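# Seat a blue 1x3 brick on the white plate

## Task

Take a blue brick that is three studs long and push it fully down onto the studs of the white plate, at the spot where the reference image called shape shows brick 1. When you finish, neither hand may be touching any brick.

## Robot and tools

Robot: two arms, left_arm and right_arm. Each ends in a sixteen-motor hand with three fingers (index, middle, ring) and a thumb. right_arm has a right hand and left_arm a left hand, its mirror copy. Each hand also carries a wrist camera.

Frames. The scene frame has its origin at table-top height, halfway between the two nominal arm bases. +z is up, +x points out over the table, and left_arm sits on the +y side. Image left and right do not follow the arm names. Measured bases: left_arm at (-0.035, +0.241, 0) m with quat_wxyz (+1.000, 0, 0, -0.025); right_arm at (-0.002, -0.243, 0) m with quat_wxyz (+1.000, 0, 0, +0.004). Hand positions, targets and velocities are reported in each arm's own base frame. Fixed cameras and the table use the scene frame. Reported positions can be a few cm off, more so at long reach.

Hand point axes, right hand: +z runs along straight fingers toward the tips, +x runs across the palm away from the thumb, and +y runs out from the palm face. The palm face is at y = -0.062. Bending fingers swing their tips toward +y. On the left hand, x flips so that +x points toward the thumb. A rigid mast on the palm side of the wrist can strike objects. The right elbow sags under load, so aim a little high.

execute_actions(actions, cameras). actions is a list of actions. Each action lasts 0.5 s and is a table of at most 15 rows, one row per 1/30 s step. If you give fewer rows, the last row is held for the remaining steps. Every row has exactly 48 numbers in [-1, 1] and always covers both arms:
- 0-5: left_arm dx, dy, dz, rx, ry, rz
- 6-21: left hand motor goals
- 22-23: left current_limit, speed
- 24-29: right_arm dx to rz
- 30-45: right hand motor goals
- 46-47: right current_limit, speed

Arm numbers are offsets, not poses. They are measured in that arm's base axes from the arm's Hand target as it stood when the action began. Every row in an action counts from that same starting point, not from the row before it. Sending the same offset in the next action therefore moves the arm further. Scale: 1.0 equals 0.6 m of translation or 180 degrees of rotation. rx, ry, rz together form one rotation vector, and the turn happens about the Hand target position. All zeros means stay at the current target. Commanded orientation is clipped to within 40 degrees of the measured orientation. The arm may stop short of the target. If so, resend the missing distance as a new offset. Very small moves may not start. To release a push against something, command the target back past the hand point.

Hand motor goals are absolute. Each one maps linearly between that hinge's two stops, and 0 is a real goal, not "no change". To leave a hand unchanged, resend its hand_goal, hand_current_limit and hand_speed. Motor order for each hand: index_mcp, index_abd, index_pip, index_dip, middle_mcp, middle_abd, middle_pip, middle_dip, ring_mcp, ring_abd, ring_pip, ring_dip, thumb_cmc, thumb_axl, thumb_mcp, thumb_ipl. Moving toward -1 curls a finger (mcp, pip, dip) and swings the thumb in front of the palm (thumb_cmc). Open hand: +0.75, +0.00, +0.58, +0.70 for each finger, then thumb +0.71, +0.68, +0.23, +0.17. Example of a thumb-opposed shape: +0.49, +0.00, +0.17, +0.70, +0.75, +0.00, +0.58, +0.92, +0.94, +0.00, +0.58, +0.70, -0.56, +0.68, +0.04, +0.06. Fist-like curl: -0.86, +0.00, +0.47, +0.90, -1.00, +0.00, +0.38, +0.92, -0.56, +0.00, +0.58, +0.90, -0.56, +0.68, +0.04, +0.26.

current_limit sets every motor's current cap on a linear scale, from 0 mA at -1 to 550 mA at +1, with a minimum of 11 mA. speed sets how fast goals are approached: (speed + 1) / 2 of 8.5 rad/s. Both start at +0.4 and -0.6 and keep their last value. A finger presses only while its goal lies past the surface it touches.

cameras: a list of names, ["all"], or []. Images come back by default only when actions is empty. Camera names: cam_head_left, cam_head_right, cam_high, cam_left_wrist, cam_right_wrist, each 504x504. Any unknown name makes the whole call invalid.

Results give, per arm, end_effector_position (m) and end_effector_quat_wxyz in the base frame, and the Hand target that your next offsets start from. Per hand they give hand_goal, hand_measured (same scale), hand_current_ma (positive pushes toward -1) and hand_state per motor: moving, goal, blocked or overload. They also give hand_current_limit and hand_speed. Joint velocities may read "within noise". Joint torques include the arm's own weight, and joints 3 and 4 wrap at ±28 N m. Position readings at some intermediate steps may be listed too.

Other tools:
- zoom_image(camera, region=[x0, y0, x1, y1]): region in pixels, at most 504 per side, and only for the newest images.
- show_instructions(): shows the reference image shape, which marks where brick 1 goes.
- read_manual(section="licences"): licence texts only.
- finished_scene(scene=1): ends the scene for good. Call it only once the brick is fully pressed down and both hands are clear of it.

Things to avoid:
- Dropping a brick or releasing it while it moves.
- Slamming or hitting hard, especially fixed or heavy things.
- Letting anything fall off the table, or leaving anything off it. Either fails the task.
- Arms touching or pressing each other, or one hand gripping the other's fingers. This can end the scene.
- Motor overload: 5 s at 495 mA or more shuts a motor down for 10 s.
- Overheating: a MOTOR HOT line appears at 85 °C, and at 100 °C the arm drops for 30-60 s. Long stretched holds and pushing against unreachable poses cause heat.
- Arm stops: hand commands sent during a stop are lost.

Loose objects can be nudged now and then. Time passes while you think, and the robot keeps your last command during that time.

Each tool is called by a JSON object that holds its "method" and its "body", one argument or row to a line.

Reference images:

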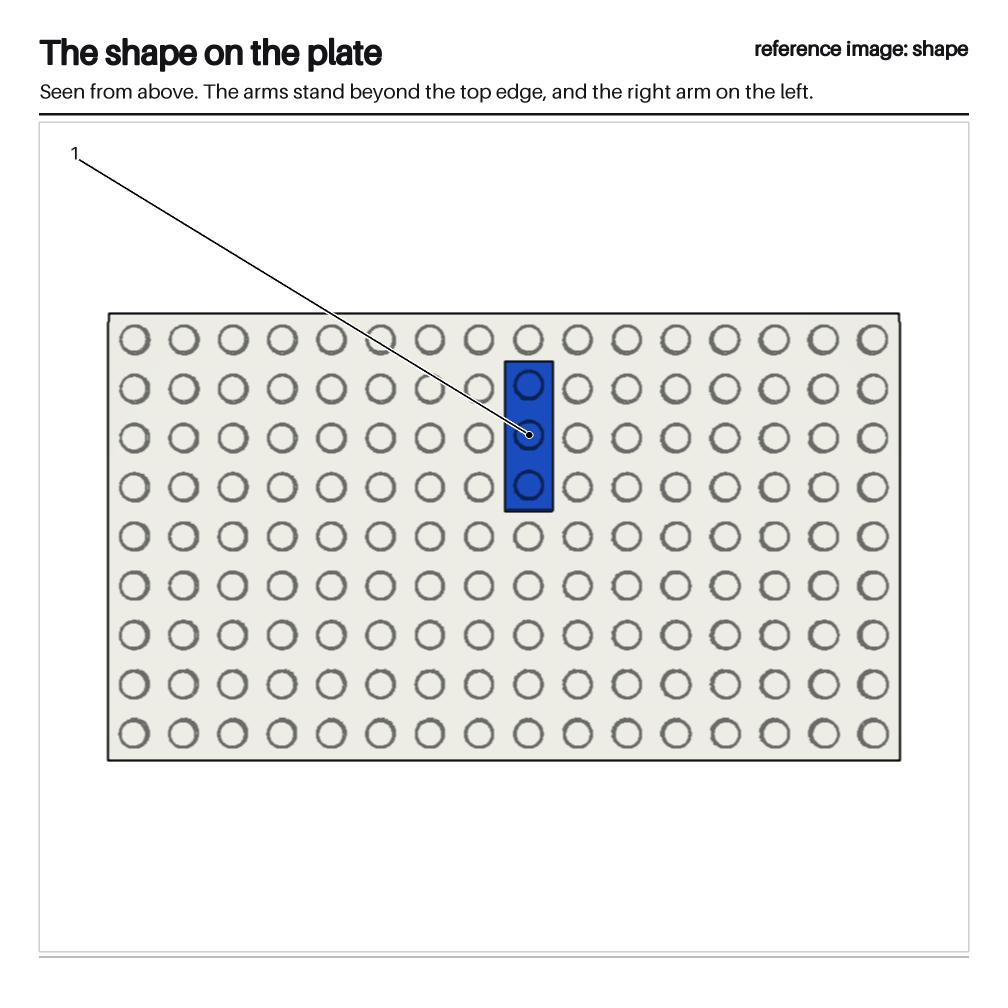

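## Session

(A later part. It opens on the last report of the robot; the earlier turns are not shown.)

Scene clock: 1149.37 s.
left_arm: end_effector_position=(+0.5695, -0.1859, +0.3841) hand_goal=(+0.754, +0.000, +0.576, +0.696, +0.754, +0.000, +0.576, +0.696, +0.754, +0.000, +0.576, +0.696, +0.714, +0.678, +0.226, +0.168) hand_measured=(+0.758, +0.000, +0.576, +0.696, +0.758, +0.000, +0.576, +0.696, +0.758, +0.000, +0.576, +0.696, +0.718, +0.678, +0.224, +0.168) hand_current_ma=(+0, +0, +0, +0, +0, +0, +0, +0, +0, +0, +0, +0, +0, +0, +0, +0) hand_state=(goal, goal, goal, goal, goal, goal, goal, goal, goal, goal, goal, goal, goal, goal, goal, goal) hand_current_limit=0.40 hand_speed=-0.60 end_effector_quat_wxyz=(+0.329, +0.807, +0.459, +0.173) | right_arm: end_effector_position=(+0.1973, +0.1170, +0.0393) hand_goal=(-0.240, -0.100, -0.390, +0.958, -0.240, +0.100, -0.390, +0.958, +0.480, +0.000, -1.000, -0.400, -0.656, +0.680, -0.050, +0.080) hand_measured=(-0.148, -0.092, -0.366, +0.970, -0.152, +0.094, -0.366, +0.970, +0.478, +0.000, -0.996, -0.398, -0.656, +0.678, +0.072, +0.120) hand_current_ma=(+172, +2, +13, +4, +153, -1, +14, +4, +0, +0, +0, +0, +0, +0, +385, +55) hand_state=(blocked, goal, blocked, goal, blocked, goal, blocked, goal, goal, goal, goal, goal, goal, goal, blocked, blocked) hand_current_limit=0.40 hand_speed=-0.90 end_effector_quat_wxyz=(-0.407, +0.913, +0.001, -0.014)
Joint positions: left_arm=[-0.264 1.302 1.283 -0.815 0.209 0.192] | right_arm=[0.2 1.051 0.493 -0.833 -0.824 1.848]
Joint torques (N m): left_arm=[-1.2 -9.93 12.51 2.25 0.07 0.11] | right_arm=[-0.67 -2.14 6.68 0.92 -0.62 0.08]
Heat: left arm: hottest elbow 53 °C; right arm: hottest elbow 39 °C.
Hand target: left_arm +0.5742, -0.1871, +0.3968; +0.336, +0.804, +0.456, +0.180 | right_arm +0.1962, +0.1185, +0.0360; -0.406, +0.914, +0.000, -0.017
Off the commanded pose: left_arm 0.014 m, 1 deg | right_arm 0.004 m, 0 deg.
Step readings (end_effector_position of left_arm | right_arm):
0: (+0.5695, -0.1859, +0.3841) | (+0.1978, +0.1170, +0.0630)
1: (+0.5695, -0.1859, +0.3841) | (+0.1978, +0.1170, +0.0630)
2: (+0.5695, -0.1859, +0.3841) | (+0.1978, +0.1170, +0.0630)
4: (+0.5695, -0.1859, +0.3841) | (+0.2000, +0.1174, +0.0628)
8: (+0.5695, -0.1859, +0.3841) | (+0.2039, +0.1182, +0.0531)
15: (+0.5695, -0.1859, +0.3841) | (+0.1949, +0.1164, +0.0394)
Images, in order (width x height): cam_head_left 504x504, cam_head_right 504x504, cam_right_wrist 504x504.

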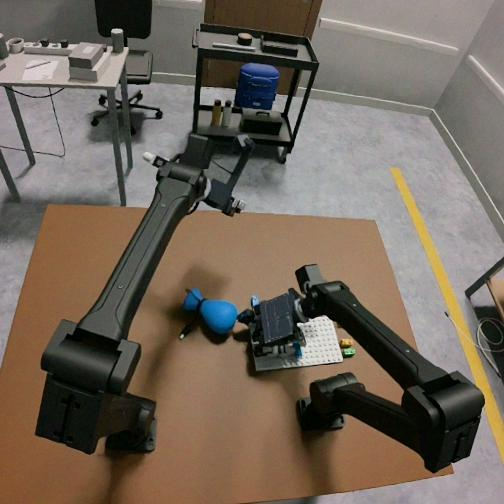

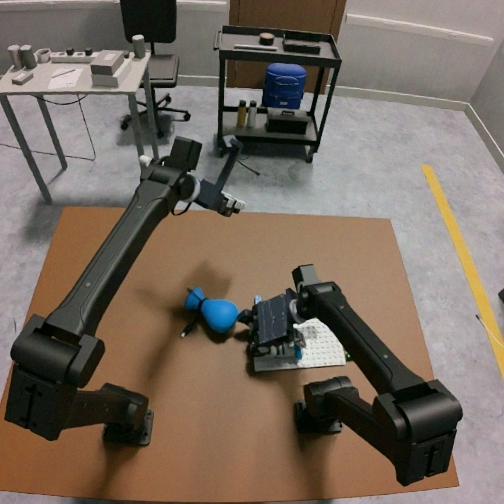

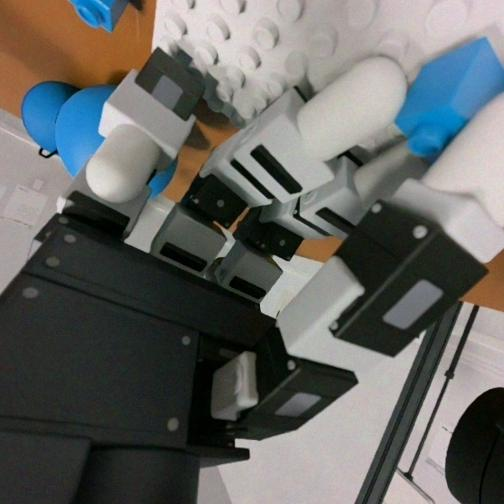

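{"method": "execute_actions", "body": {
  "actions": [
    [[0,0,0,0,0,0,0.754,0,0.576,0.696,0.754,0,0.576,0.696,0.754,0,0.576,0.696,0.714,0.678,0.226,0.168,0.4,-0.6,0.001,0,-0.005,0,0,0,-0.24,-0.1,-0.39,0.957,-0.24,0.1,-0.39,0.957,0.48,0,-1,-0.4,-0.657,0.68,-0.05,0.08,0.4,-0.9],[0,0,0,0,0,0,0.754,0,0.576,0.696,0.754,0,0.576,0.696,0.754,0,0.576,0.696,0.714,0.678,0.226,0.168,0.4,-0.6,0.002,0,-0.01,0,0,0,-0.24,-0.1,-0.39,0.957,-0.24,0.1,-0.39,0.957,0.48,0,-1,-0.4,-0.657,0.68,-0.05,0.08,0.4,-0.9]]
  ],
  "cameras": ["cam_right_wrist"]
}}

{"method": "zoom_image", "body": {
  "camera": "cam_right_wrist",
  "region": [404, 0, 504, 100]
}}

{"method": "zoom_image", "body": {
  "camera": "cam_right_wrist",
  "region": [304, 0, 504, 130]
}}

Scene clock: 1155.73 s.
left_arm: end_effector_position=(+0.5695, -0.1859, +0.3841) hand_goal=(+0.754, +0.000, +0.576, +0.696, +0.754, +0.000, +0.576, +0.696, +0.754, +0.000, +0.576, +0.696, +0.714, +0.678, +0.226, +0.168) hand_measured=(+0.758, +0.000, +0.576, +0.696, +0.758, +0.000, +0.576, +0.696, +0.758, +0.000, +0.576, +0.696, +0.718, +0.678, +0.224, +0.168) hand_current_ma=(+0, +0, +0, +0, +0, +0, +0, +0, +0, +0, +0, +0, +0, +0, +0, +0) hand_state=(goal, goal, goal, goal, goal, goal, goal, goal, goal, goal, goal, goal, goal, goal, goal, goal) hand_current_limit=0.40 hand_speed=-0.60 end_effector_quat_wxyz=(+0.329, +0.807, +0.459, +0.173) | right_arm: end_effector_position=(+0.2003, +0.1176, +0.0355) hand_goal=(-0.240, -0.100, -0.390, +0.958, -0.240, +0.100, -0.390, +0.958, +0.480, +0.000, -1.000, -0.400, -0.656, +0.680, -0.050, +0.080) hand_measured=(-0.150, -0.092, -0.366, +0.970, -0.152, +0.094, -0.364, +0.970, +0.478, +0.000, -0.996, -0.398, -0.656, +0.678, +0.072, +0.120) hand_current_ma=(+164, +2, +13, +4, +153, -1, +14, +4, +0, +0, +0, +0, +0, +0, +385, +56) hand_state=(blocked, goal, blocked, goal, blocked, goal, blocked, goal, goal, goal, goal, goal, goal, goal, blocked, blocked) hand_current_limit=0.40 hand_speed=-0.90 end_effector_quat_wxyz=(-0.407, +0.913, +0.002, -0.011)
Joint positions: left_arm=[-0.264 1.302 1.283 -0.815 0.209 0.192] | right_arm=[0.2 1.065 0.49 -0.81 -0.824 1.848]
Joint torques (N m): left_arm=[-1.2 -9.88 12.49 2.25 0.07 0.11] | right_arm=[-0.67 -2.08 6.31 1.01 -0.61 0.07]
Heat: left arm: hottest elbow 53 °C; right arm: hottest elbow 38 °C.
Hand target: left_arm +0.5742, -0.1871, +0.3968; +0.336, +0.804, +0.456, +0.180 | right_arm +0.1975, +0.1185, +0.0301; -0.406, +0.914, +0.000, -0.017
Off the commanded pose: left_arm 0.014 m, 1 deg | right_arm 0.006 m, 1 deg.
Step readings (end_effector_position of left_arm | right_arm):
0: (+0.5695, -0.1859, +0.3841) | (+0.1973, +0.1170, +0.0393)
1: (+0.5695, -0.1859, +0.3841) | (+0.1974, +0.1171, +0.0393)
2: (+0.5695, -0.1859, +0.3841) | (+0.1976, +0.1171, +0.0393)
4: (+0.5695, -0.1859, +0.3841) | (+0.1990, +0.1174, +0.0388)
8: (+0.5695, -0.1859, +0.3841) | (+0.2000, +0.1176, +0.0362)
15: (+0.5695, -0.1859, +0.3841) | (+0.2003, +0.1176, +0.0355)
Images, in order (width x height): cam_right_wrist 504x504.

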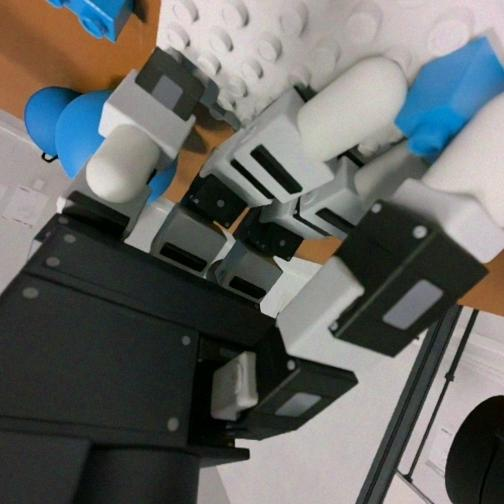

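Scaled by 5.040 from the camera's 504x504 image, which has a finer 720x720 frame.

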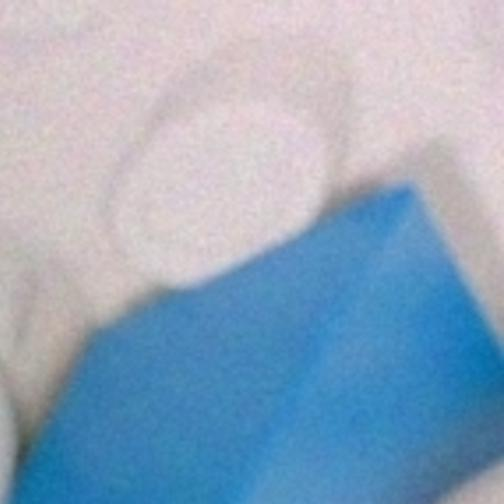

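Scaled by 2.520 from the camera's 504x504 image, which has a finer 720x720 frame.

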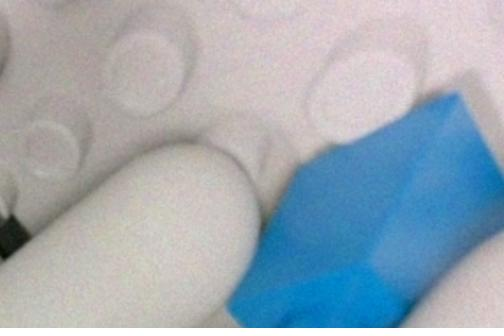

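{"method": "execute_actions", "body": {
  "actions": [
    [[0,0,0,0,0,0,0.754,0,0.576,0.696,0.754,0,0.576,0.696,0.754,0,0.576,0.696,0.714,0.678,0.226,0.168,0.4,-0.6,0.005,0,0.02,0,0,0,-0.24,-0.1,-0.39,0.957,-0.24,0.1,-0.39,0.957,0.48,0,-1,-0.4,-0.657,0.68,-0.05,0.08,0.4,-0.9],[0,0,0,0,0,0,0.754,0,0.576,0.696,0.754,0,0.576,0.696,0.754,0,0.576,0.696,0.714,0.678,0.226,0.168,0.4,-0.6,0.015,0,0.04,0,0,0,-0.24,-0.1,-0.39,0.957,-0.24,0.1,-0.39,0.957,0.48,0,-1,-0.4,-0.657,0.68,-0.05,0.08,0.4,-0.9],[0,0,0,0,0,0,0.754,0,0.576,0.696,0.754,0,0.576,0.696,0.754,0,0.576,0.696,0.714,0.678,0.226,0.168,0.4,-0.6,0.02,0,0.05,0,0,0,-0.24,-0.1,-0.39,0.957,-0.24,0.1,-0.39,0.957,0.48,0,-1,-0.4,-0.657,0.68,-0.05,0.08,0.4,-0.9]],
    [[0,0,0,0,0,0,0.754,0,0.576,0.696,0.754,0,0.576,0.696,0.754,0,0.576,0.696,0.714,0.678,0.226,0.168,0.4,-0.6,-0.006,0,-0.01,0,0,0,-0.24,-0.1,-0.39,0.957,-0.24,0.1,-0.39,0.957,0.48,0,-1,-0.4,-0.657,0.68,-0.05,0.08,0.4,-0.9],[0,0,0,0,0,0,0.754,0,0.576,0.696,0.754,0,0.576,0.696,0.754,0,0.576,0.696,0.714,0.678,0.226,0.168,0.4,-0.6,-0.012,0,-0.02,0,0,0,-0.24,-0.1,-0.39,0.957,-0.24,0.1,-0.39,0.957,0.48,0,-1,-0.4,-0.657,0.68,-0.05,0.08,0.4,-0.9],[0,0,0,0,0,0,0.754,0,0.576,0.696,0.754,0,0.576,0.696,0.754,0,0.576,0.696,0.714,0.678,0.226,0.168,0.4,-0.6,-0.018,0,-0.035,0,0,0,-0.24,-0.1,-0.39,0.957,-0.24,0.1,-0.39,0.957,0.48,0,-1,-0.4,-0.657,0.68,-0.05,0.08,0.4,-0.9],[0,0,0,0,0,0,0.754,0,0.576,0.696,0.754,0,0.576,0.696,0.754,0,0.576,0.696,0.714,0.678,0.226,0.168,0.4,-0.6,-0.0245,0,-0.047,0,0,0,-0.24,-0.1,-0.39,0.957,-0.24,0.1,-0.39,0.957,0.48,0,-1,-0.4,-0.657,0.68,-0.05,0.08,0.4,-0.9]]
  ],
  "cameras": ["cam_right_wrist","cam_head_left"]
}}

{"method": "zoom_image", "body": {
  "camera": "cam_right_wrist",
  "region": [404, 0, 504, 100]
}}

{"method": "zoom_image", "body": {
  "camera": "cam_right_wrist",
  "region": [304, 0, 504, 130]
}}

Scene clock: 1163.80 s.
left_arm: end_effector_position=(+0.5695, -0.1859, +0.3841) hand_goal=(+0.754, +0.000, +0.576, +0.696, +0.754, +0.000, +0.576, +0.696, +0.754, +0.000, +0.576, +0.696, +0.714, +0.678, +0.226, +0.168) hand_measured=(+0.758, +0.000, +0.576, +0.696, +0.758, +0.000, +0.576, +0.696, +0.758, +0.000, +0.576, +0.696, +0.718, +0.678, +0.224, +0.168) hand_current_ma=(+0, +0, +0, +0, +0, +0, +0, +0, +0, +0, +0, +0, +0, +0, +0, +0) hand_state=(goal, goal, goal, goal, goal, goal, goal, goal, goal, goal, goal, goal, goal, goal, goal, goal) hand_current_limit=0.40 hand_speed=-0.60 end_effector_quat_wxyz=(+0.329, +0.807, +0.459, +0.173) | right_arm: end_effector_position=(+0.1971, +0.1174, +0.0347) hand_goal=(-0.240, -0.100, -0.390, +0.958, -0.240, +0.100, -0.390, +0.958, +0.480, +0.000, -1.000, -0.400, -0.656, +0.680, -0.050, +0.080) hand_measured=(-0.152, -0.088, -0.366, +0.970, -0.152, +0.094, -0.364, +0.970, +0.478, +0.000, -0.998, -0.398, -0.658, +0.678, +0.072, +0.120) hand_current_ma=(+157, +3, +14, +4, +153, -1, +14, +4, +0, +0, +0, +0, +0, +0, +385, +57) hand_state=(blocked, goal, blocked, goal, blocked, goal, blocked, goal, goal, goal, goal, goal, goal, goal, blocked, blocked) hand_current_limit=0.40 hand_speed=-0.90 end_effector_quat_wxyz=(-0.406, +0.914, +0.000, -0.016)
Joint positions: left_arm=[-0.264 1.302 1.283 -0.815 0.209 0.192] | right_arm=[0.201 1.065 0.487 -0.816 -0.824 1.851]
Joint torques (N m): left_arm=[-1.08 -9.82 12.48 2.26 0.08 0.11] | right_arm=[-0.56 -3.02 6.26 0.96 -0.6 0.09]
Heat: left arm: hottest elbow 53 °C; right arm: hottest elbow 39 °C.
Hand target: left_arm +0.5742, -0.1871, +0.3968; +0.336, +0.804, +0.456, +0.180 | right_arm +0.1947, +0.1185, +0.0319; -0.406, +0.914, +0.000, -0.017
Off the commanded pose: left_arm 0.014 m, 1 deg | right_arm 0.004 m, 0 deg.
Step readings (end_effector_position of left_arm | right_arm):
0: (+0.5695, -0.1859, +0.3841) | (+0.2003, +0.1176, +0.0355)
1: (+0.5695, -0.1859, +0.3841) | (+0.2003, +0.1176, +0.0355)
2: (+0.5695, -0.1859, +0.3841) | (+0.2002, +0.1176, +0.0355)
4: (+0.5695, -0.1859, +0.3841) | (+0.1970, +0.1170, +0.0355)
8: (+0.5695, -0.1859, +0.3841) | (+0.1869, +0.1149, +0.0360)
15: (+0.5695, -0.1859, +0.3841) | (+0.1866, +0.1149, +0.0401)
16: (+0.5695, -0.1859, +0.3841) | (+0.1866, +0.1149, +0.0402)
17: (+0.5695, -0.1859, +0.3841) | (+0.1866, +0.1149, +0.0402)
19: (+0.5695, -0.1859, +0.3841) | (+0.1874, +0.1150, +0.0402)
23: (+0.5695, -0.1859, +0.3841) | (+0.1970, +0.1170, +0.0394)
30: (+0.5695, -0.1859, +0.3841) | (+0.1966, +0.1171, +0.0346)
Images, in order (width x height): cam_head_left 504x504, cam_right_wrist 504x504.

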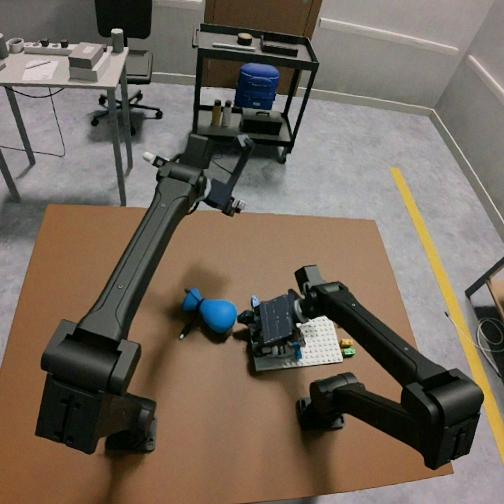

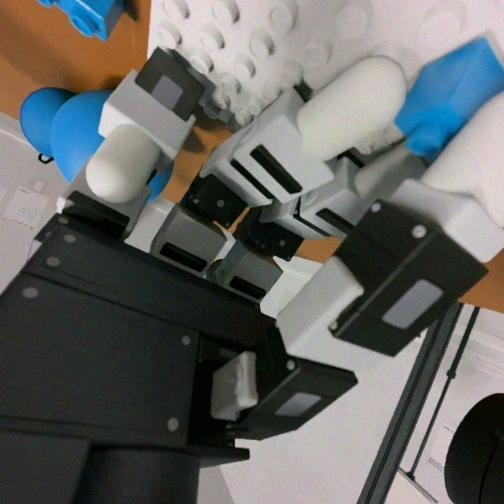

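Scaled by 5.040 from the camera's 504x504 image, which has a finer 720x720 frame.

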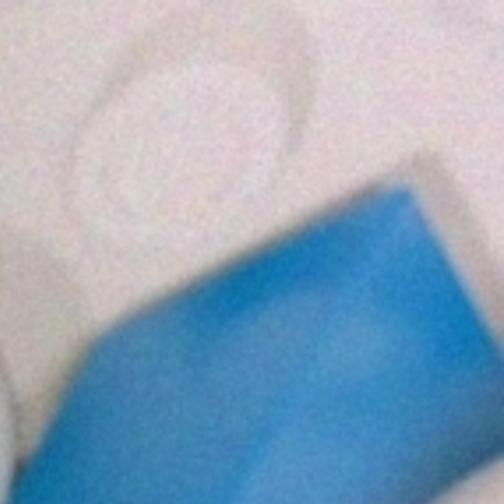

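Scaled by 2.520 from the camera's 504x504 image, which has a finer 720x720 frame.

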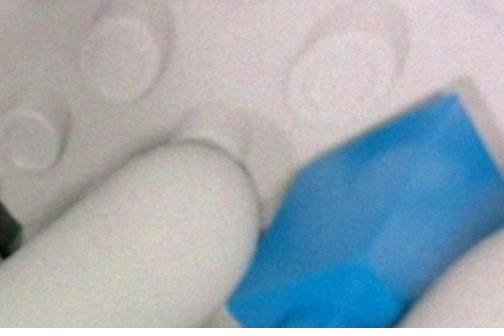

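{"method": "execute_actions", "body": {
  "actions": [
    [[0,0,0,0,0,0,0.754,0,0.576,0.696,0.754,0,0.576,0.696,0.754,0,0.576,0.696,0.714,0.678,0.226,0.168,0.4,-0.6,-0.0015,0,-0.005,0,0,0,-0.24,-0.1,-0.39,0.957,-0.24,0.1,-0.39,0.957,0.48,0,-1,-0.4,-0.657,0.68,-0.05,0.08,0.4,-0.9],[0,0,0,0,0,0,0.754,0,0.576,0.696,0.754,0,0.576,0.696,0.754,0,0.576,0.696,0.714,0.678,0.226,0.168,0.4,-0.6,-0.003,0,-0.01,0,0,0,-0.24,-0.1,-0.39,0.957,-0.24,0.1,-0.39,0.957,0.48,0,-1,-0.4,-0.657,0.68,-0.05,0.08,0.4,-0.9]]
  ],
  "cameras": ["cam_right_wrist"]
}}

{"method": "zoom_image", "body": {
  "camera": "cam_right_wrist",
  "region": [404, 0, 504, 100]
}}

{"method": "zoom_image", "body": {
  "camera": "cam_right_wrist",
  "region": [304, 0, 504, 130]
}}

Scene clock: 1168.57 s.
left_arm: end_effector_position=(+0.5695, -0.1859, +0.3841) hand_goal=(+0.754, +0.000, +0.576, +0.696, +0.754, +0.000, +0.576, +0.696, +0.754, +0.000, +0.576, +0.696, +0.714, +0.678, +0.226, +0.168) hand_measured=(+0.758, +0.000, +0.576, +0.696, +0.758, +0.000, +0.576, +0.696, +0.758, +0.000, +0.576, +0.696, +0.718, +0.678, +0.224, +0.168) hand_current_ma=(+0, +0, +0, +0, +0, +0, +0, +0, +0, +0, +0, +0, +0, +0, +0, +0) hand_state=(goal, goal, goal, goal, goal, goal, goal, goal, goal, goal, goal, goal, goal, goal, goal, goal) hand_current_limit=0.40 hand_speed=-0.60 end_effector_quat_wxyz=(+0.329, +0.807, +0.459, +0.173) | right_arm: end_effector_position=(+0.1971, +0.1180, +0.0326) hand_goal=(-0.240, -0.100, -0.390, +0.958, -0.240, +0.100, -0.390, +0.958, +0.480, +0.000, -1.000, -0.400, -0.656, +0.680, -0.050, +0.080) hand_measured=(-0.160, -0.084, -0.370, +0.970, -0.160, +0.094, -0.364, +0.970, +0.478, +0.000, -0.998, -0.398, -0.658, +0.678, +0.072, +0.126) hand_current_ma=(+131, +5, +10, +4, +131, -1, +14, +4, +0, +0, +0, +0, +0, +0, +385, +71) hand_state=(blocked, goal, blocked, goal, blocked, goal, blocked, goal, goal, goal, goal, goal, goal, goal, blocked, blocked) hand_current_limit=0.40 hand_speed=-0.90 end_effector_quat_wxyz=(-0.407, +0.913, -0.003, -0.014)
Joint positions: left_arm=[-0.264 1.302 1.283 -0.815 0.209 0.192] | right_arm=[0.203 1.065 0.48 -0.798 -0.824 1.862]
Joint torques (N m): left_arm=[-1.14 -9.76 12.46 2.26 0.08 0.1] | right_arm=[-0.73 -2.49 5.72 1.13 -0.59 0]
Heat: left arm: hottest elbow 53 °C; right arm: hottest elbow 38 °C.
Hand target: left_arm +0.5742, -0.1871, +0.3968; +0.336, +0.804, +0.456, +0.180 | right_arm +0.1930, +0.1185, +0.0259; -0.406, +0.914, +0.000, -0.017
Off the commanded pose: left_arm 0.014 m, 1 deg | right_arm 0.008 m, 0 deg.
Step readings (end_effector_position of left_arm | right_arm):
0: (+0.5695, -0.1859, +0.3841) | (+0.1971, +0.1174, +0.0347)
1: (+0.5695, -0.1859, +0.3841) | (+0.1972, +0.1174, +0.0347)
2: (+0.5695, -0.1859, +0.3841) | (+0.1971, +0.1175, +0.0346)
4: (+0.5695, -0.1859, +0.3841) | (+0.1970, +0.1176, +0.0338)
8: (+0.5695, -0.1859, +0.3841) | (+0.1970, +0.1178, +0.0327)
15: (+0.5695, -0.1859, +0.3841) | (+0.1971, +0.1180, +0.0326)
Images, in order (width x height): cam_right_wrist 504x504.

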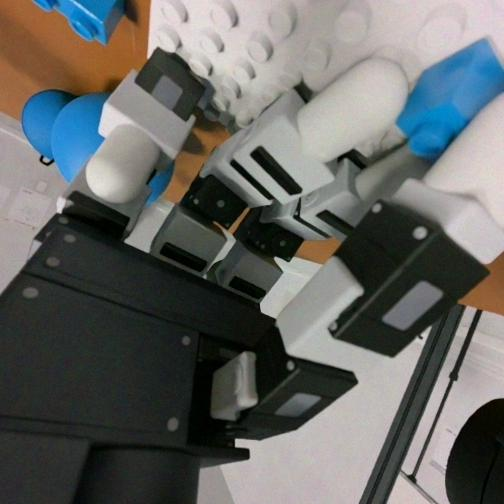

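Scaled by 5.040 from the camera's 504x504 image, which has a finer 720x720 frame.

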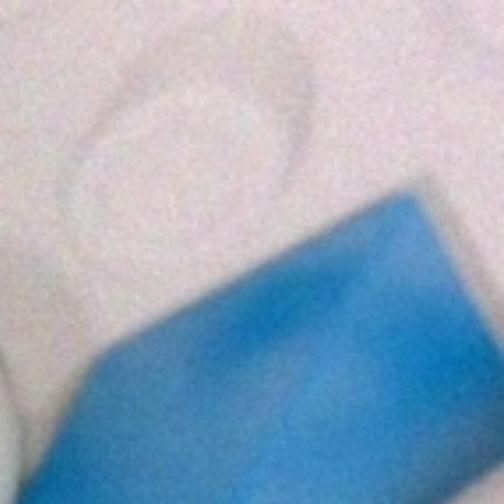

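Scaled by 2.520 from the camera's 504x504 image, which has a finer 720x720 frame.

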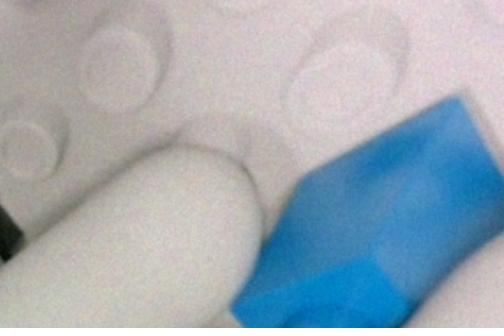

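{"method": "execute_actions", "body": {
  "actions": [
    [[0,0,0,0,0,0,0.754,0,0.576,0.696,0.754,0,0.576,0.696,0.754,0,0.576,0.696,0.714,0.678,0.226,0.168,0.4,-0.6,-0.001,0,-0.005,0,0,0,-0.24,-0.1,-0.39,0.957,-0.24,0.1,-0.39,0.957,0.48,0,-1,-0.4,-0.657,0.68,-0.05,0.08,0.4,-0.9],[0,0,0,0,0,0,0.754,0,0.576,0.696,0.754,0,0.576,0.696,0.754,0,0.576,0.696,0.714,0.678,0.226,0.168,0.4,-0.6,-0.002,0,-0.01,0,0,0,-0.24,-0.1,-0.39,0.957,-0.24,0.1,-0.39,0.957,0.48,0,-1,-0.4,-0.657,0.68,-0.05,0.08,0.4,-0.9]]
  ],
  "cameras": ["cam_right_wrist","cam_head_left"]
}}

{"method": "zoom_image", "body": {
  "camera": "cam_right_wrist",
  "region": [404, 0, 504, 100]
}}

{"method": "zoom_image", "body": {
  "camera": "cam_right_wrist",
  "region": [304, 0, 504, 130]
}}

{"method": "zoom_image", "body": {
  "camera": "cam_head_left",
  "region": [270, 320, 320, 370]
}}

Scene clock: 1172.90 s.
left_arm: end_effector_position=(+0.5695, -0.1859, +0.3841) hand_goal=(+0.754, +0.000, +0.576, +0.696, +0.754, +0.000, +0.576, +0.696, +0.754, +0.000, +0.576, +0.696, +0.714, +0.678, +0.226, +0.168) hand_measured=(+0.758, +0.000, +0.576, +0.696, +0.758, +0.000, +0.576, +0.696, +0.758, +0.000, +0.576, +0.696, +0.718, +0.678, +0.224, +0.168) hand_current_ma=(+0, +0, +0, +0, +0, +0, +0, +0, +0, +0, +0, +0, +0, +0, +0, +0) hand_state=(goal, goal, goal, goal, goal, goal, goal, goal, goal, goal, goal, goal, goal, goal, goal, goal) hand_current_limit=0.40 hand_speed=-0.60 end_effector_quat_wxyz=(+0.329, +0.807, +0.459, +0.173) | right_arm: end_effector_position=(+0.1973, +0.1185, +0.0303) hand_goal=(-0.240, -0.100, -0.390, +0.958, -0.240, +0.100, -0.390, +0.958, +0.480, +0.000, -1.000, -0.400, -0.656, +0.680, -0.050, +0.080) hand_measured=(-0.162, -0.080, -0.372, +0.970, -0.176, +0.092, -0.368, +0.970, +0.478, +0.000, -1.000, -0.398, -0.652, +0.680, +0.072, +0.132) hand_current_ma=(+126, +7, +8, +4, +89, -1, +11, +4, +0, +0, +0, +0, +0, +0, +385, +95) hand_state=(blocked, blocked, goal, goal, blocked, goal, blocked, goal, goal, goal, goal, goal, goal, goal, blocked, blocked) hand_current_limit=0.40 hand_speed=-0.90 end_effector_quat_wxyz=(-0.408, +0.913, -0.003, -0.011)
Joint positions: left_arm=[-0.264 1.302 1.283 -0.815 0.209 0.192] | right_arm=[0.203 1.065 0.472 -0.781 -0.824 1.868]
Joint torques (N m): left_arm=[-1.14 -9.82 12.46 2.25 0.07 0.11] | right_arm=[-0.56 -1.67 5.31 1.4 -0.57 -0.06]
Heat: left arm: hottest elbow 53 °C; right arm: hottest elbow 38 °C.
Hand target: left_arm +0.5742, -0.1871, +0.3968; +0.336, +0.804, +0.456, +0.180 | right_arm +0.1917, +0.1185, +0.0198; -0.406, +0.914, +0.000, -0.017
Off the commanded pose: left_arm 0.014 m, 1 deg | right_arm 0.012 m, 1 deg.
Step readings (end_effector_position of left_arm | right_arm):
0: (+0.5695, -0.1859, +0.3841) | (+0.1971, +0.1180, +0.0326)
1: (+0.5695, -0.1859, +0.3841) | (+0.1972, +0.1181, +0.0326)
2: (+0.5695, -0.1859, +0.3841) | (+0.1971, +0.1181, +0.0325)
4: (+0.5695, -0.1859, +0.3841) | (+0.1972, +0.1183, +0.0317)
8: (+0.5695, -0.1859, +0.3841) | (+0.1975, +0.1185, +0.0307)
15: (+0.5695, -0.1859, +0.3841) | (+0.1973, +0.1185, +0.0303)
Images, in order (width x height): cam_head_left 504x504, cam_right_wrist 504x504.

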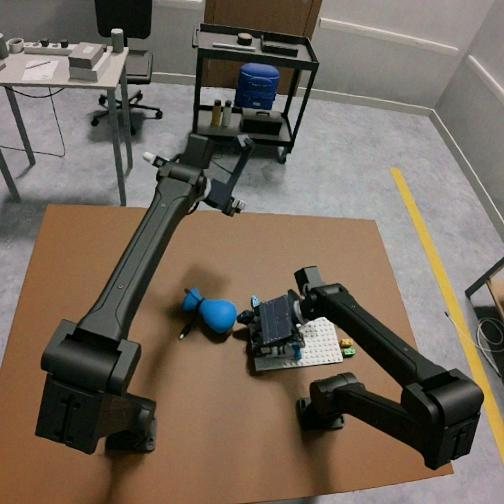

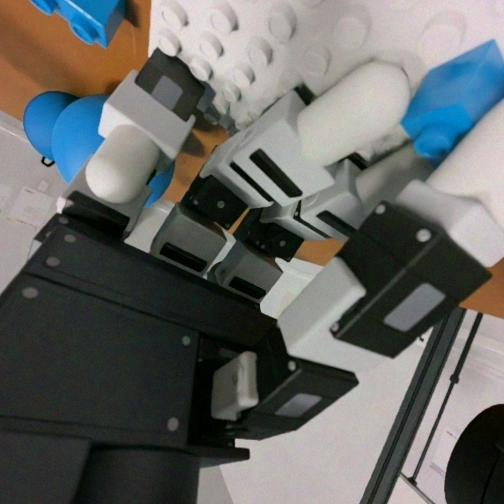

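Scaled by 5.040 from the camera's 504x504 image, which has a finer 720x720 frame.

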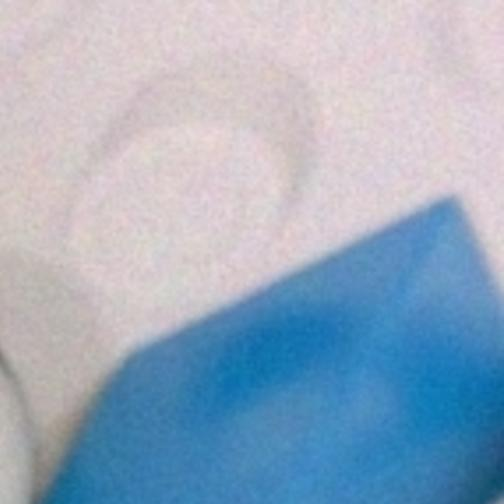

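Scaled by 2.520 from the camera's 504x504 image, which has a finer 720x720 frame.

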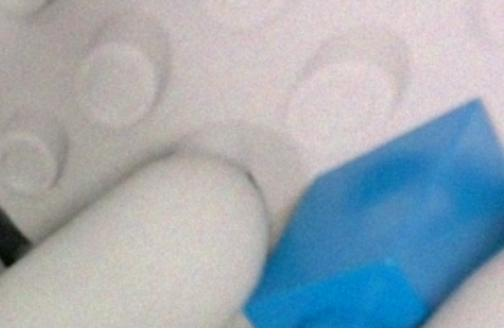

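Scaled by 10.080 from the camera's 504x504 image, which has a finer 720x720 frame.

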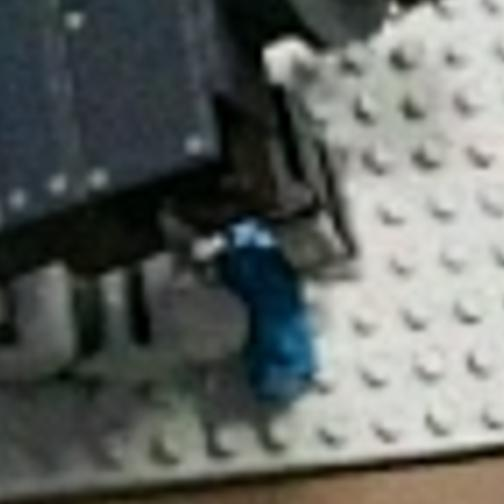

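{"method": "zoom_image", "body": {
  "camera": "cam_head_left",
  "region": [286, 336, 310, 366]
}}

{"method": "execute_actions", "body": {
  "actions": [
    [[0,0,0,0,0,0,0.754,0,0.576,0.696,0.754,0,0.576,0.696,0.754,0,0.576,0.696,0.714,0.678,0.226,0.168,0.4,-0.6,-0.001,0,-0.005,0,0,0,-0.24,-0.1,-0.39,0.957,-0.24,0.1,-0.39,0.957,0.48,0,-1,-0.4,-0.657,0.68,-0.05,0.08,0.4,-0.9],[0,0,0,0,0,0,0.754,0,0.576,0.696,0.754,0,0.576,0.696,0.754,0,0.576,0.696,0.714,0.678,0.226,0.168,0.4,-0.6,-0.002,0,-0.01,0,0,0,-0.24,-0.1,-0.39,0.957,-0.24,0.1,-0.39,0.957,0.48,0,-1,-0.4,-0.657,0.68,-0.05,0.08,0.4,-0.9]]
  ],
  "cameras": ["cam_right_wrist","cam_head_left","cam_high"]
}}

{"method": "zoom_image", "body": {
  "camera": "cam_right_wrist",
  "region": [404, 0, 504, 100]
}}

{"method": "zoom_image", "body": {
  "camera": "cam_head_left",
  "region": [286, 336, 310, 366]
}}

Scaled by 16.800 from the camera's 504x504 image, which has a finer 720x720 frame.

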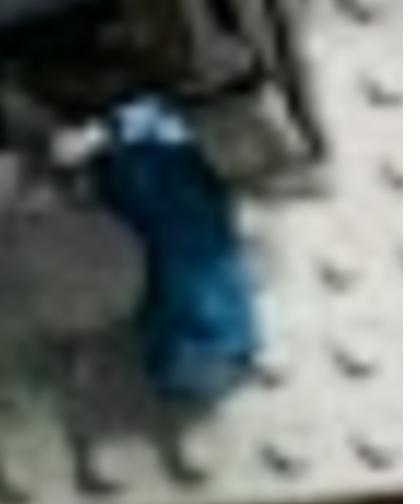

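Scene clock: 1177.17 s.
left_arm: end_effector_position=(+0.5695, -0.1859, +0.3841) hand_goal=(+0.754, +0.000, +0.576, +0.696, +0.754, +0.000, +0.576, +0.696, +0.754, +0.000, +0.576, +0.696, +0.714, +0.678, +0.226, +0.168) hand_measured=(+0.758, +0.000, +0.576, +0.696, +0.758, +0.000, +0.576, +0.696, +0.758, +0.000, +0.576, +0.696, +0.718, +0.678, +0.224, +0.168) hand_current_ma=(+0, +0, +0, +0, +0, +0, +0, +0, +0, +0, +0, +0, +0, +0, +0, +0) hand_state=(goal, goal, goal, goal, goal, goal, goal, goal, goal, goal, goal, goal, goal, goal, goal, goal) hand_current_limit=0.40 hand_speed=-0.60 end_effector_quat_wxyz=(+0.329, +0.807, +0.459, +0.173) | right_arm: end_effector_position=(+0.1970, +0.1193, +0.0293) hand_goal=(-0.240, -0.100, -0.390, +0.958, -0.240, +0.100, -0.390, +0.958, +0.480, +0.000, -1.000, -0.400, -0.656, +0.680, -0.050, +0.080) hand_measured=(-0.168, -0.080, -0.372, +0.970, -0.186, +0.092, -0.368, +0.970, +0.474, +0.004, -1.000, -0.398, -0.650, +0.680, +0.072, +0.140) hand_current_ma=(+107, +7, +8, +4, +63, -1, +11, +4, -1, +0, +0, +0, +1, +0, +385, +117) hand_state=(blocked, blocked, goal, goal, blocked, goal, blocked, goal, goal, goal, goal, goal, goal, goal, blocked, blocked) hand_current_limit=0.40 hand_speed=-0.90 end_effector_quat_wxyz=(-0.410, +0.912, -0.004, -0.010)
Joint positions: left_arm=[-0.264 1.302 1.283 -0.815 0.209 0.192] | right_arm=[0.204 1.065 0.468 -0.772 -0.828 1.872]
Joint torques (N m): left_arm=[-1.08 -9.76 12.48 2.26 0.07 0.11] | right_arm=[-0.56 -1.08 4.67 1.92 -0.42 -0.08]
Heat: left arm: hottest elbow 53 °C; right arm: hottest elbow 38 °C.
Hand target: left_arm +0.5742, -0.1871, +0.3968; +0.336, +0.804, +0.456, +0.180 | right_arm +0.1905, +0.1185, +0.0138; -0.406, +0.914, +0.000, -0.017
Off the commanded pose: left_arm 0.014 m, 1 deg | right_arm 0.017 m, 1 deg.
Step readings (end_effector_position of left_arm | right_arm):
0: (+0.5695, -0.1859, +0.3841) | (+0.1973, +0.1185, +0.0303)
1: (+0.5695, -0.1859, +0.3841) | (+0.1973, +0.1185, +0.0303)
2: (+0.5695, -0.1859, +0.3841) | (+0.1974, +0.1186, +0.0302)
4: (+0.5695, -0.1859, +0.3841) | (+0.1971, +0.1188, +0.0297)
8: (+0.5695, -0.1859, +0.3841) | (+0.1971, +0.1192, +0.0294)
15: (+0.5695, -0.1859, +0.3841) | (+0.1970, +0.1193, +0.0293)
Images, in order (width x height): cam_head_left 504x504, cam_high 504x504, cam_right_wrist 504x504.

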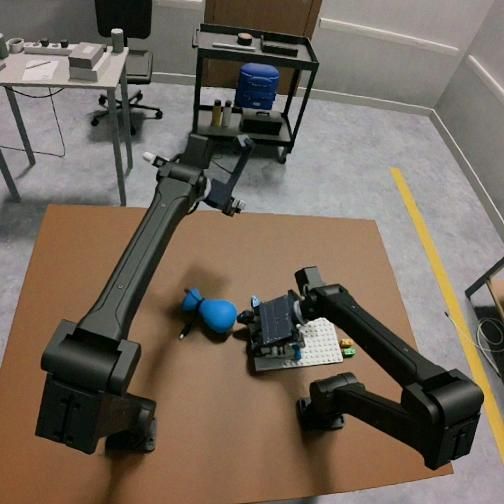

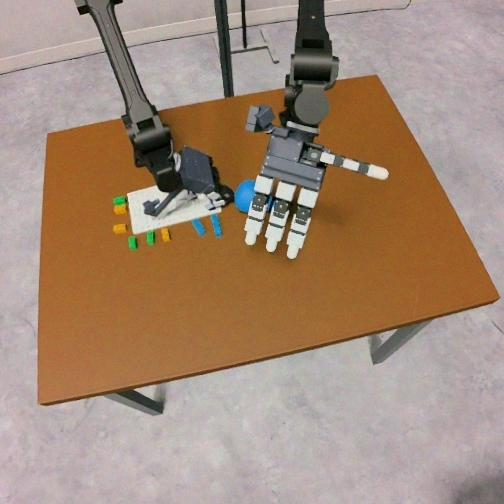

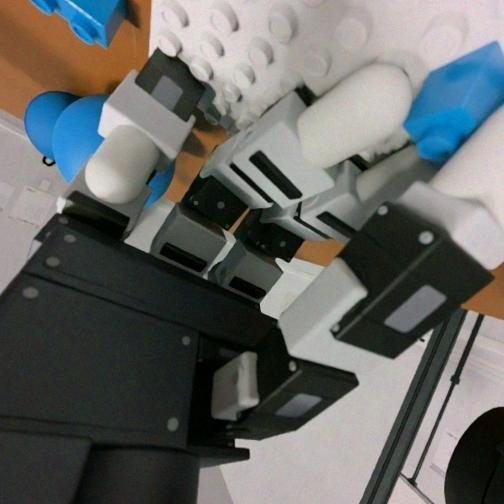

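Scaled by 5.040 from the camera's 504x504 image, which has a finer 720x720 frame.

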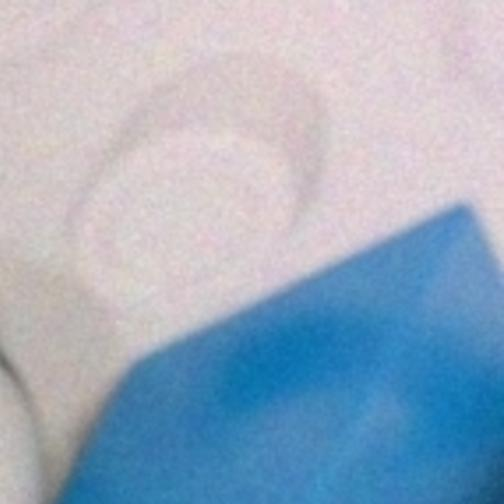

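Scaled by 16.800 from the camera's 504x504 image, which has a finer 720x720 frame.

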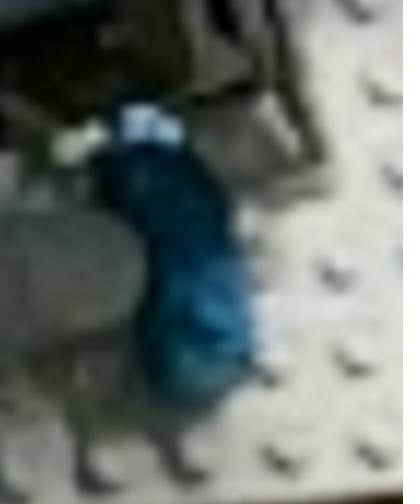

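{"method": "execute_actions", "body": {
  "actions": [
    [[0,0,0,0,0,0,0.754,0,0.576,0.696,0.754,0,0.576,0.696,0.754,0,0.576,0.696,0.714,0.678,0.226,0.168,0.4,-0.6,0.002,0,0.01,0,0,0,-0.24,-0.1,-0.39,0.957,-0.24,0.1,-0.39,0.957,0.48,0,-1,-0.4,-0.657,0.68,-0.05,0.08,0.4,-0.9],[0,0,0,0,0,0,0.754,0,0.576,0.696,0.754,0,0.576,0.696,0.754,0,0.576,0.696,0.714,0.678,0.226,0.168,0.4,-0.6,0.008,0,0.027,0,0,0,-0.24,-0.1,-0.39,0.957,-0.24,0.1,-0.39,0.957,0.48,0,-1,-0.4,-0.657,0.68,-0.05,0.08,0.4,-0.9]],
    [[0,0,0,0,0,0,0.754,0,0.576,0.696,0.754,0,0.576,0.696,0.754,0,0.576,0.696,0.714,0.678,0.226,0.168,0.4,-0.6,0,0,0,0,0,0,-0.19,-0.1,-0.39,0.957,-0.2,0.1,-0.39,0.957,0.48,0,-1,-0.4,-0.657,0.68,0.05,0.1,0.4,-0.92],[0,0,0,0,0,0,0.754,0,0.576,0.696,0.754,0,0.576,0.696,0.754,0,0.576,0.696,0.714,0.678,0.226,0.168,0.4,-0.6,0,0,0,0,0,0,-0.15,-0.1,-0.39,0.957,-0.15,0.1,-0.39,0.957,0.48,0,-1,-0.4,-0.657,0.68,0.11,0.1,0.4,-0.92]]
  ],
  "cameras": ["cam_right_wrist"]
}}

{"method": "zoom_image", "body": {
  "camera": "cam_right_wrist",
  "region": [384, 0, 504, 120]
}}

Scene clock: 1189.47 s.
left_arm: end_effector_position=(+0.5695, -0.1859, +0.3841) hand_goal=(+0.754, +0.000, +0.576, +0.696, +0.754, +0.000, +0.576, +0.696, +0.754, +0.000, +0.576, +0.696, +0.714, +0.678, +0.226, +0.168) hand_measured=(+0.758, +0.000, +0.576, +0.696, +0.758, +0.000, +0.576, +0.696, +0.758, +0.000, +0.576, +0.696, +0.718, +0.678, +0.224, +0.168) hand_current_ma=(+0, +0, +0, +0, +0, +0, +0, +0, +0, +0, +0, +0, +0, +0, +0, +0) hand_state=(goal, goal, goal, goal, goal, goal, goal, goal, goal, goal, goal, goal, goal, goal, goal, goal) hand_current_limit=0.40 hand_speed=-0.60 end_effector_quat_wxyz=(+0.329, +0.807, +0.459, +0.173) | right_arm: end_effector_position=(+0.1960, +0.1186, +0.0297) hand_goal=(-0.150, -0.100, -0.390, +0.958, -0.150, +0.100, -0.390, +0.958, +0.480, +0.000, -1.000, -0.400, -0.656, +0.680, +0.110, +0.100) hand_measured=(-0.146, -0.084, -0.390, +0.960, -0.162, +0.092, -0.392, +0.962, +0.476, -0.006, -1.000, -0.398, -0.652, +0.680, +0.106, +0.104) hand_current_ma=(+0, +5, +0, +0, -4, -1, +0, +1, -1, -1, +0, +0, +1, +0, -1, +1) hand_state=(goal, goal, goal, goal, goal, goal, goal, goal, goal, goal, goal, goal, goal, goal, goal, goal) hand_current_limit=0.40 hand_speed=-0.92 end_effector_quat_wxyz=(-0.409, +0.912, -0.001, -0.011)
Joint positions: left_arm=[-0.264 1.302 1.283 -0.815 0.209 0.192] | right_arm=[0.204 1.062 0.468 -0.78 -0.826 1.864]
Joint torques (N m): left_arm=[-1.14 -9.76 12.48 2.25 0.07 0.11] | right_arm=[-0.79 -2.2 7.56 -0.24 -0.5 -0.04]
Heat: left arm: hottest elbow 53 °C; right arm: hottest elbow 37 °C.
Hand target: left_arm +0.5742, -0.1871, +0.3968; +0.336, +0.804, +0.456, +0.180 | right_arm +0.1953, +0.1185, +0.0301; -0.406, +0.914, +0.000, -0.017
Off the commanded pose: left_arm 0.014 m, 1 deg | right_arm 0.001 m, 1 deg.
Step readings (end_effector_position of left_arm | right_arm):
0: (+0.5695, -0.1859, +0.3841) | (+0.1970, +0.1193, +0.0293)
1: (+0.5695, -0.1859, +0.3841) | (+0.1970, +0.1193, +0.0293)
2: (+0.5695, -0.1859, +0.3841) | (+0.1971, +0.1193, +0.0294)
4: (+0.5695, -0.1859, +0.3841) | (+0.1970, +0.1193, +0.0296)
8: (+0.5695, -0.1859, +0.3841) | (+0.1963, +0.1192, +0.0297)
15: (+0.5695, -0.1859, +0.3841) | (+0.1961, +0.1191, +0.0297)
16: (+0.5695, -0.1859, +0.3841) | (+0.1961, +0.1191, +0.0297)
17: (+0.5695, -0.1859, +0.3841) | (+0.1961, +0.1191, +0.0297)
19: (+0.5695, -0.1859, +0.3841) | (+0.1962, +0.1191, +0.0297)
23: (+0.5695, -0.1859, +0.3841) | (+0.1960, +0.1189, +0.0297)
30: (+0.5695, -0.1859, +0.3841) | (+0.1959, +0.1186, +0.0297)
Images, in order (width x height): cam_right_wrist 504x504.

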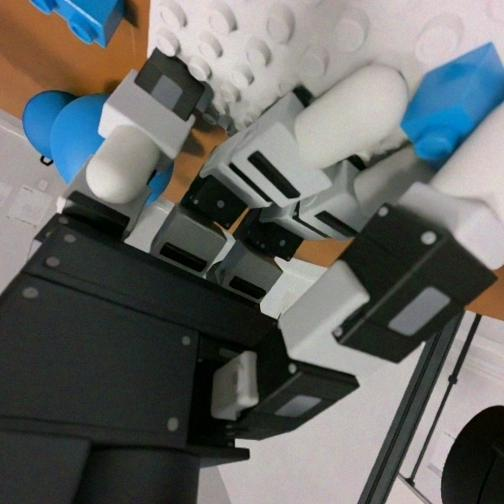

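Scaled by 4.200 from the camera's 504x504 image, which has a finer 720x720 frame.

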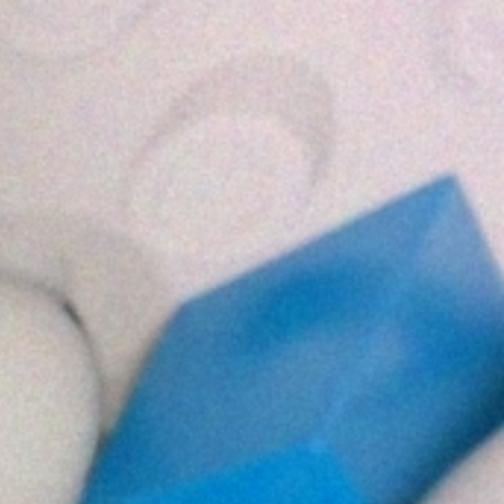

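{"method": "execute_actions", "body": {
  "actions": [
    [[0,0,0,0,0,0,0.754,0,0.576,0.696,0.754,0,0.576,0.696,0.754,0,0.576,0.696,0.714,0.678,0.226,0.168,0.4,-0.6,0.004,0,0.008,0,0,0,-0.12,-0.1,-0.44,0.957,-0.12,0.1,-0.44,0.957,0.48,0,-1,-0.4,-0.657,0.68,0.22,0.1,0.4,-0.85],[0,0,0,0,0,0,0.754,0,0.576,0.696,0.754,0,0.576,0.696,0.754,0,0.576,0.696,0.714,0.678,0.226,0.168,0.4,-0.6,0.008,0,0.012,0,0,0,-0.05,-0.1,-0.5,0.957,-0.05,0.1,-0.5,0.957,0.48,0,-1,-0.4,-0.657,0.68,0.35,0.1,0.4,-0.85]],
    [[0,0,0,0,0,0,0.754,0,0.576,0.696,0.754,0,0.576,0.696,0.754,0,0.576,0.696,0.714,0.678,0.226,0.168,0.4,-0.6,0.008,0,0.015,0,0,0,0.03,-0.1,-0.546,0.957,0.03,0.1,-0.546,0.957,0.48,0,-1,-0.4,-0.657,0.68,0.35,0.1,0.4,-0.8],[0,0,0,0,0,0,0.754,0,0.576,0.696,0.754,0,0.576,0.696,0.754,0,0.576,0.696,0.714,0.678,0.226,0.168,0.4,-0.6,0.016,0,0.03,0,0,0,0.03,-0.1,-0.546,0.957,0.03,0.1,-0.546,0.957,0.48,0,-1,-0.4,-0.657,0.68,0.35,0.1,0.4,-0.8],[0,0,0,0,0,0,0.754,0,0.576,0.696,0.754,0,0.576,0.696,0.754,0,0.576,0.696,0.714,0.678,0.226,0.168,0.4,-0.6,0.025,0,0.05,0,0,0,0.03,-0.1,-0.546,0.957,0.03,0.1,-0.546,0.957,0.48,0,-1,-0.4,-0.657,0.68,0.35,0.1,0.4,-0.8],[0,0,0,0,0,0,0.754,0,0.576,0.696,0.754,0,0.576,0.696,0.754,0,0.576,0.696,0.714,0.678,0.226,0.168,0.4,-0.6,0.03,0,0.07,0,0,0,0.03,-0.1,-0.546,0.957,0.03,0.1,-0.546,0.957,0.48,0,-1,-0.4,-0.657,0.68,0.35,0.1,0.4,-0.8]]
  ],
  "cameras": ["cam_right_wrist","cam_head_left"]
}}

{"method": "zoom_image", "body": {
  "camera": "cam_right_wrist",
  "region": [324, 0, 504, 150]
}}

{"method": "zoom_image", "body": {
  "camera": "cam_head_left",
  "region": [270, 320, 320, 370]
}}

Scene clock: 1195.53 s.
left_arm: end_effector_position=(+0.5695, -0.1859, +0.3841) hand_goal=(+0.754, +0.000, +0.576, +0.696, +0.754, +0.000, +0.576, +0.696, +0.754, +0.000, +0.576, +0.696, +0.714, +0.678, +0.226, +0.168) hand_measured=(+0.758, +0.000, +0.576, +0.696, +0.758, +0.000, +0.576, +0.696, +0.758, +0.000, +0.576, +0.696, +0.718, +0.678, +0.224, +0.168) hand_current_ma=(+0, +0, +0, +0, +0, +0, +0, +0, +0, +0, +0, +0, +0, +0, +0, +0) hand_state=(goal, goal, goal, goal, goal, goal, goal, goal, goal, goal, goal, goal, goal, goal, goal, goal) hand_current_limit=0.40 hand_speed=-0.60 end_effector_quat_wxyz=(+0.329, +0.807, +0.459, +0.173) | right_arm: end_effector_position=(+0.1956, +0.1167, +0.0601) hand_goal=(+0.030, -0.100, -0.546, +0.958, +0.030, +0.100, -0.546, +0.958, +0.480, +0.000, -1.000, -0.400, -0.656, +0.680, +0.350, +0.100) hand_measured=(+0.030, -0.096, -0.538, +0.960, +0.030, +0.096, -0.542, +0.962, +0.476, -0.004, -1.000, -0.398, -0.654, +0.680, +0.342, +0.102) hand_current_ma=(+0, +0, +2, +0, +0, +0, +1, +0, +0, +0, +0, +0, +0, +0, -3, +0) hand_state=(goal, goal, goal, goal, goal, goal, goal, goal, goal, goal, goal, goal, goal, goal, goal, goal) hand_current_limit=0.40 hand_speed=-0.80 end_effector_quat_wxyz=(-0.401, +0.915, -0.014, -0.044)
Joint positions: left_arm=[-0.264 1.302 1.283 -0.815 0.209 0.192] | right_arm=[0.198 1.062 0.561 -0.956 -0.825 1.849]
Joint torques (N m): left_arm=[-1.26 -9.82 12.48 2.24 0.07 0.11] | right_arm=[-1.67 -3.96 11.21 -0.14 -0.64 -0.11]
Heat: left arm: hottest elbow 53 °C; right arm: hottest elbow 38 °C.
Hand target: left_arm +0.5742, -0.1871, +0.3968; +0.336, +0.804, +0.456, +0.180 | right_arm +0.2182, +0.1185, +0.0793; -0.406, +0.914, +0.000, -0.017
Off the commanded pose: left_arm 0.014 m, 1 deg | right_arm 0.030 m, 4 deg.
Step readings (end_effector_position of left_arm | right_arm):
0: (+0.5695, -0.1859, +0.3841) | (+0.1960, +0.1186, +0.0297)
1: (+0.5695, -0.1859, +0.3841) | (+0.1960, +0.1186, +0.0297)
2: (+0.5695, -0.1859, +0.3841) | (+0.1959, +0.1185, +0.0296)
4: (+0.5695, -0.1859, +0.3841) | (+0.1950, +0.1182, +0.0295)
8: (+0.5695, -0.1859, +0.3841) | (+0.1941, +0.1179, +0.0302)
15: (+0.5695, -0.1859, +0.3841) | (+0.1932, +0.1176, +0.0301)
16: (+0.5695, -0.1859, +0.3841) | (+0.1934, +0.1176, +0.0304)
17: (+0.5695, -0.1859, +0.3841) | (+0.1931, +0.1176, +0.0308)
19: (+0.5695, -0.1859, +0.3841) | (+0.1906, +0.1170, +0.0335)
23: (+0.5695, -0.1859, +0.3841) | (+0.1891, +0.1166, +0.0445)
30: (+0.5695, -0.1859, +0.3841) | (+0.1983, +0.1177, +0.0598)
Images, in order (width x height): cam_head_left 504x504, cam_right_wrist 504x504.

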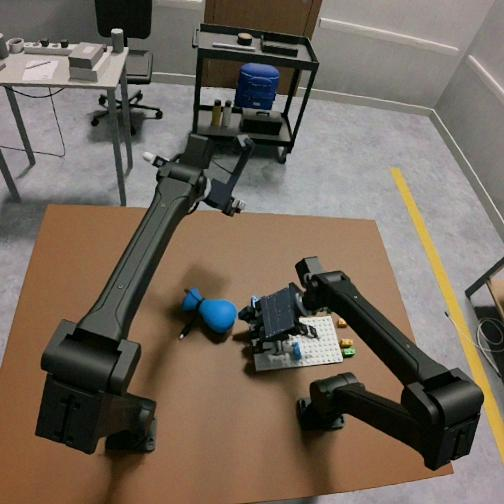

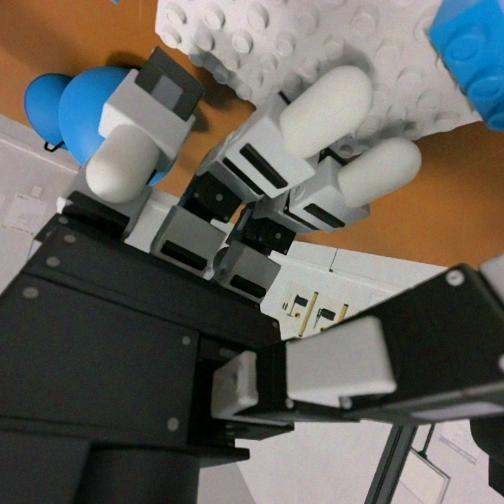

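Scaled by 2.800 from the camera's 504x504 image, which has a finer 720x720 frame.

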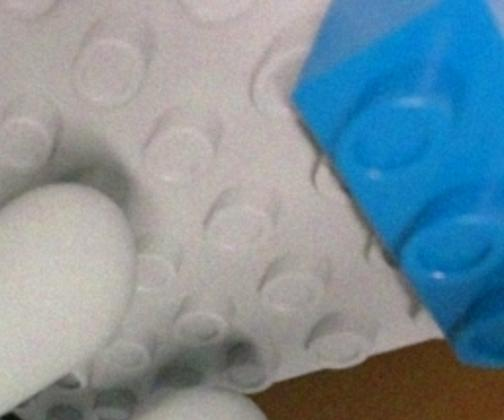

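Scaled by 10.080 from the camera's 504x504 image, which has a finer 720x720 frame.

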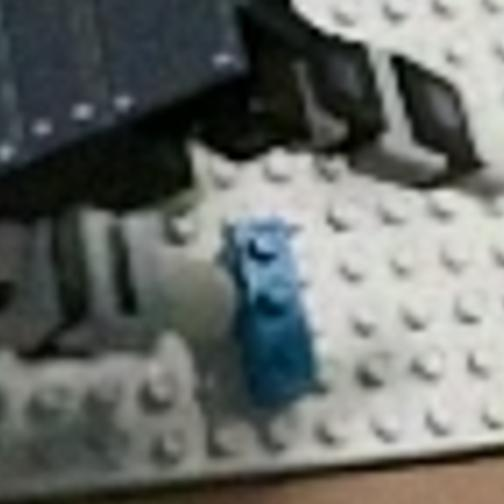

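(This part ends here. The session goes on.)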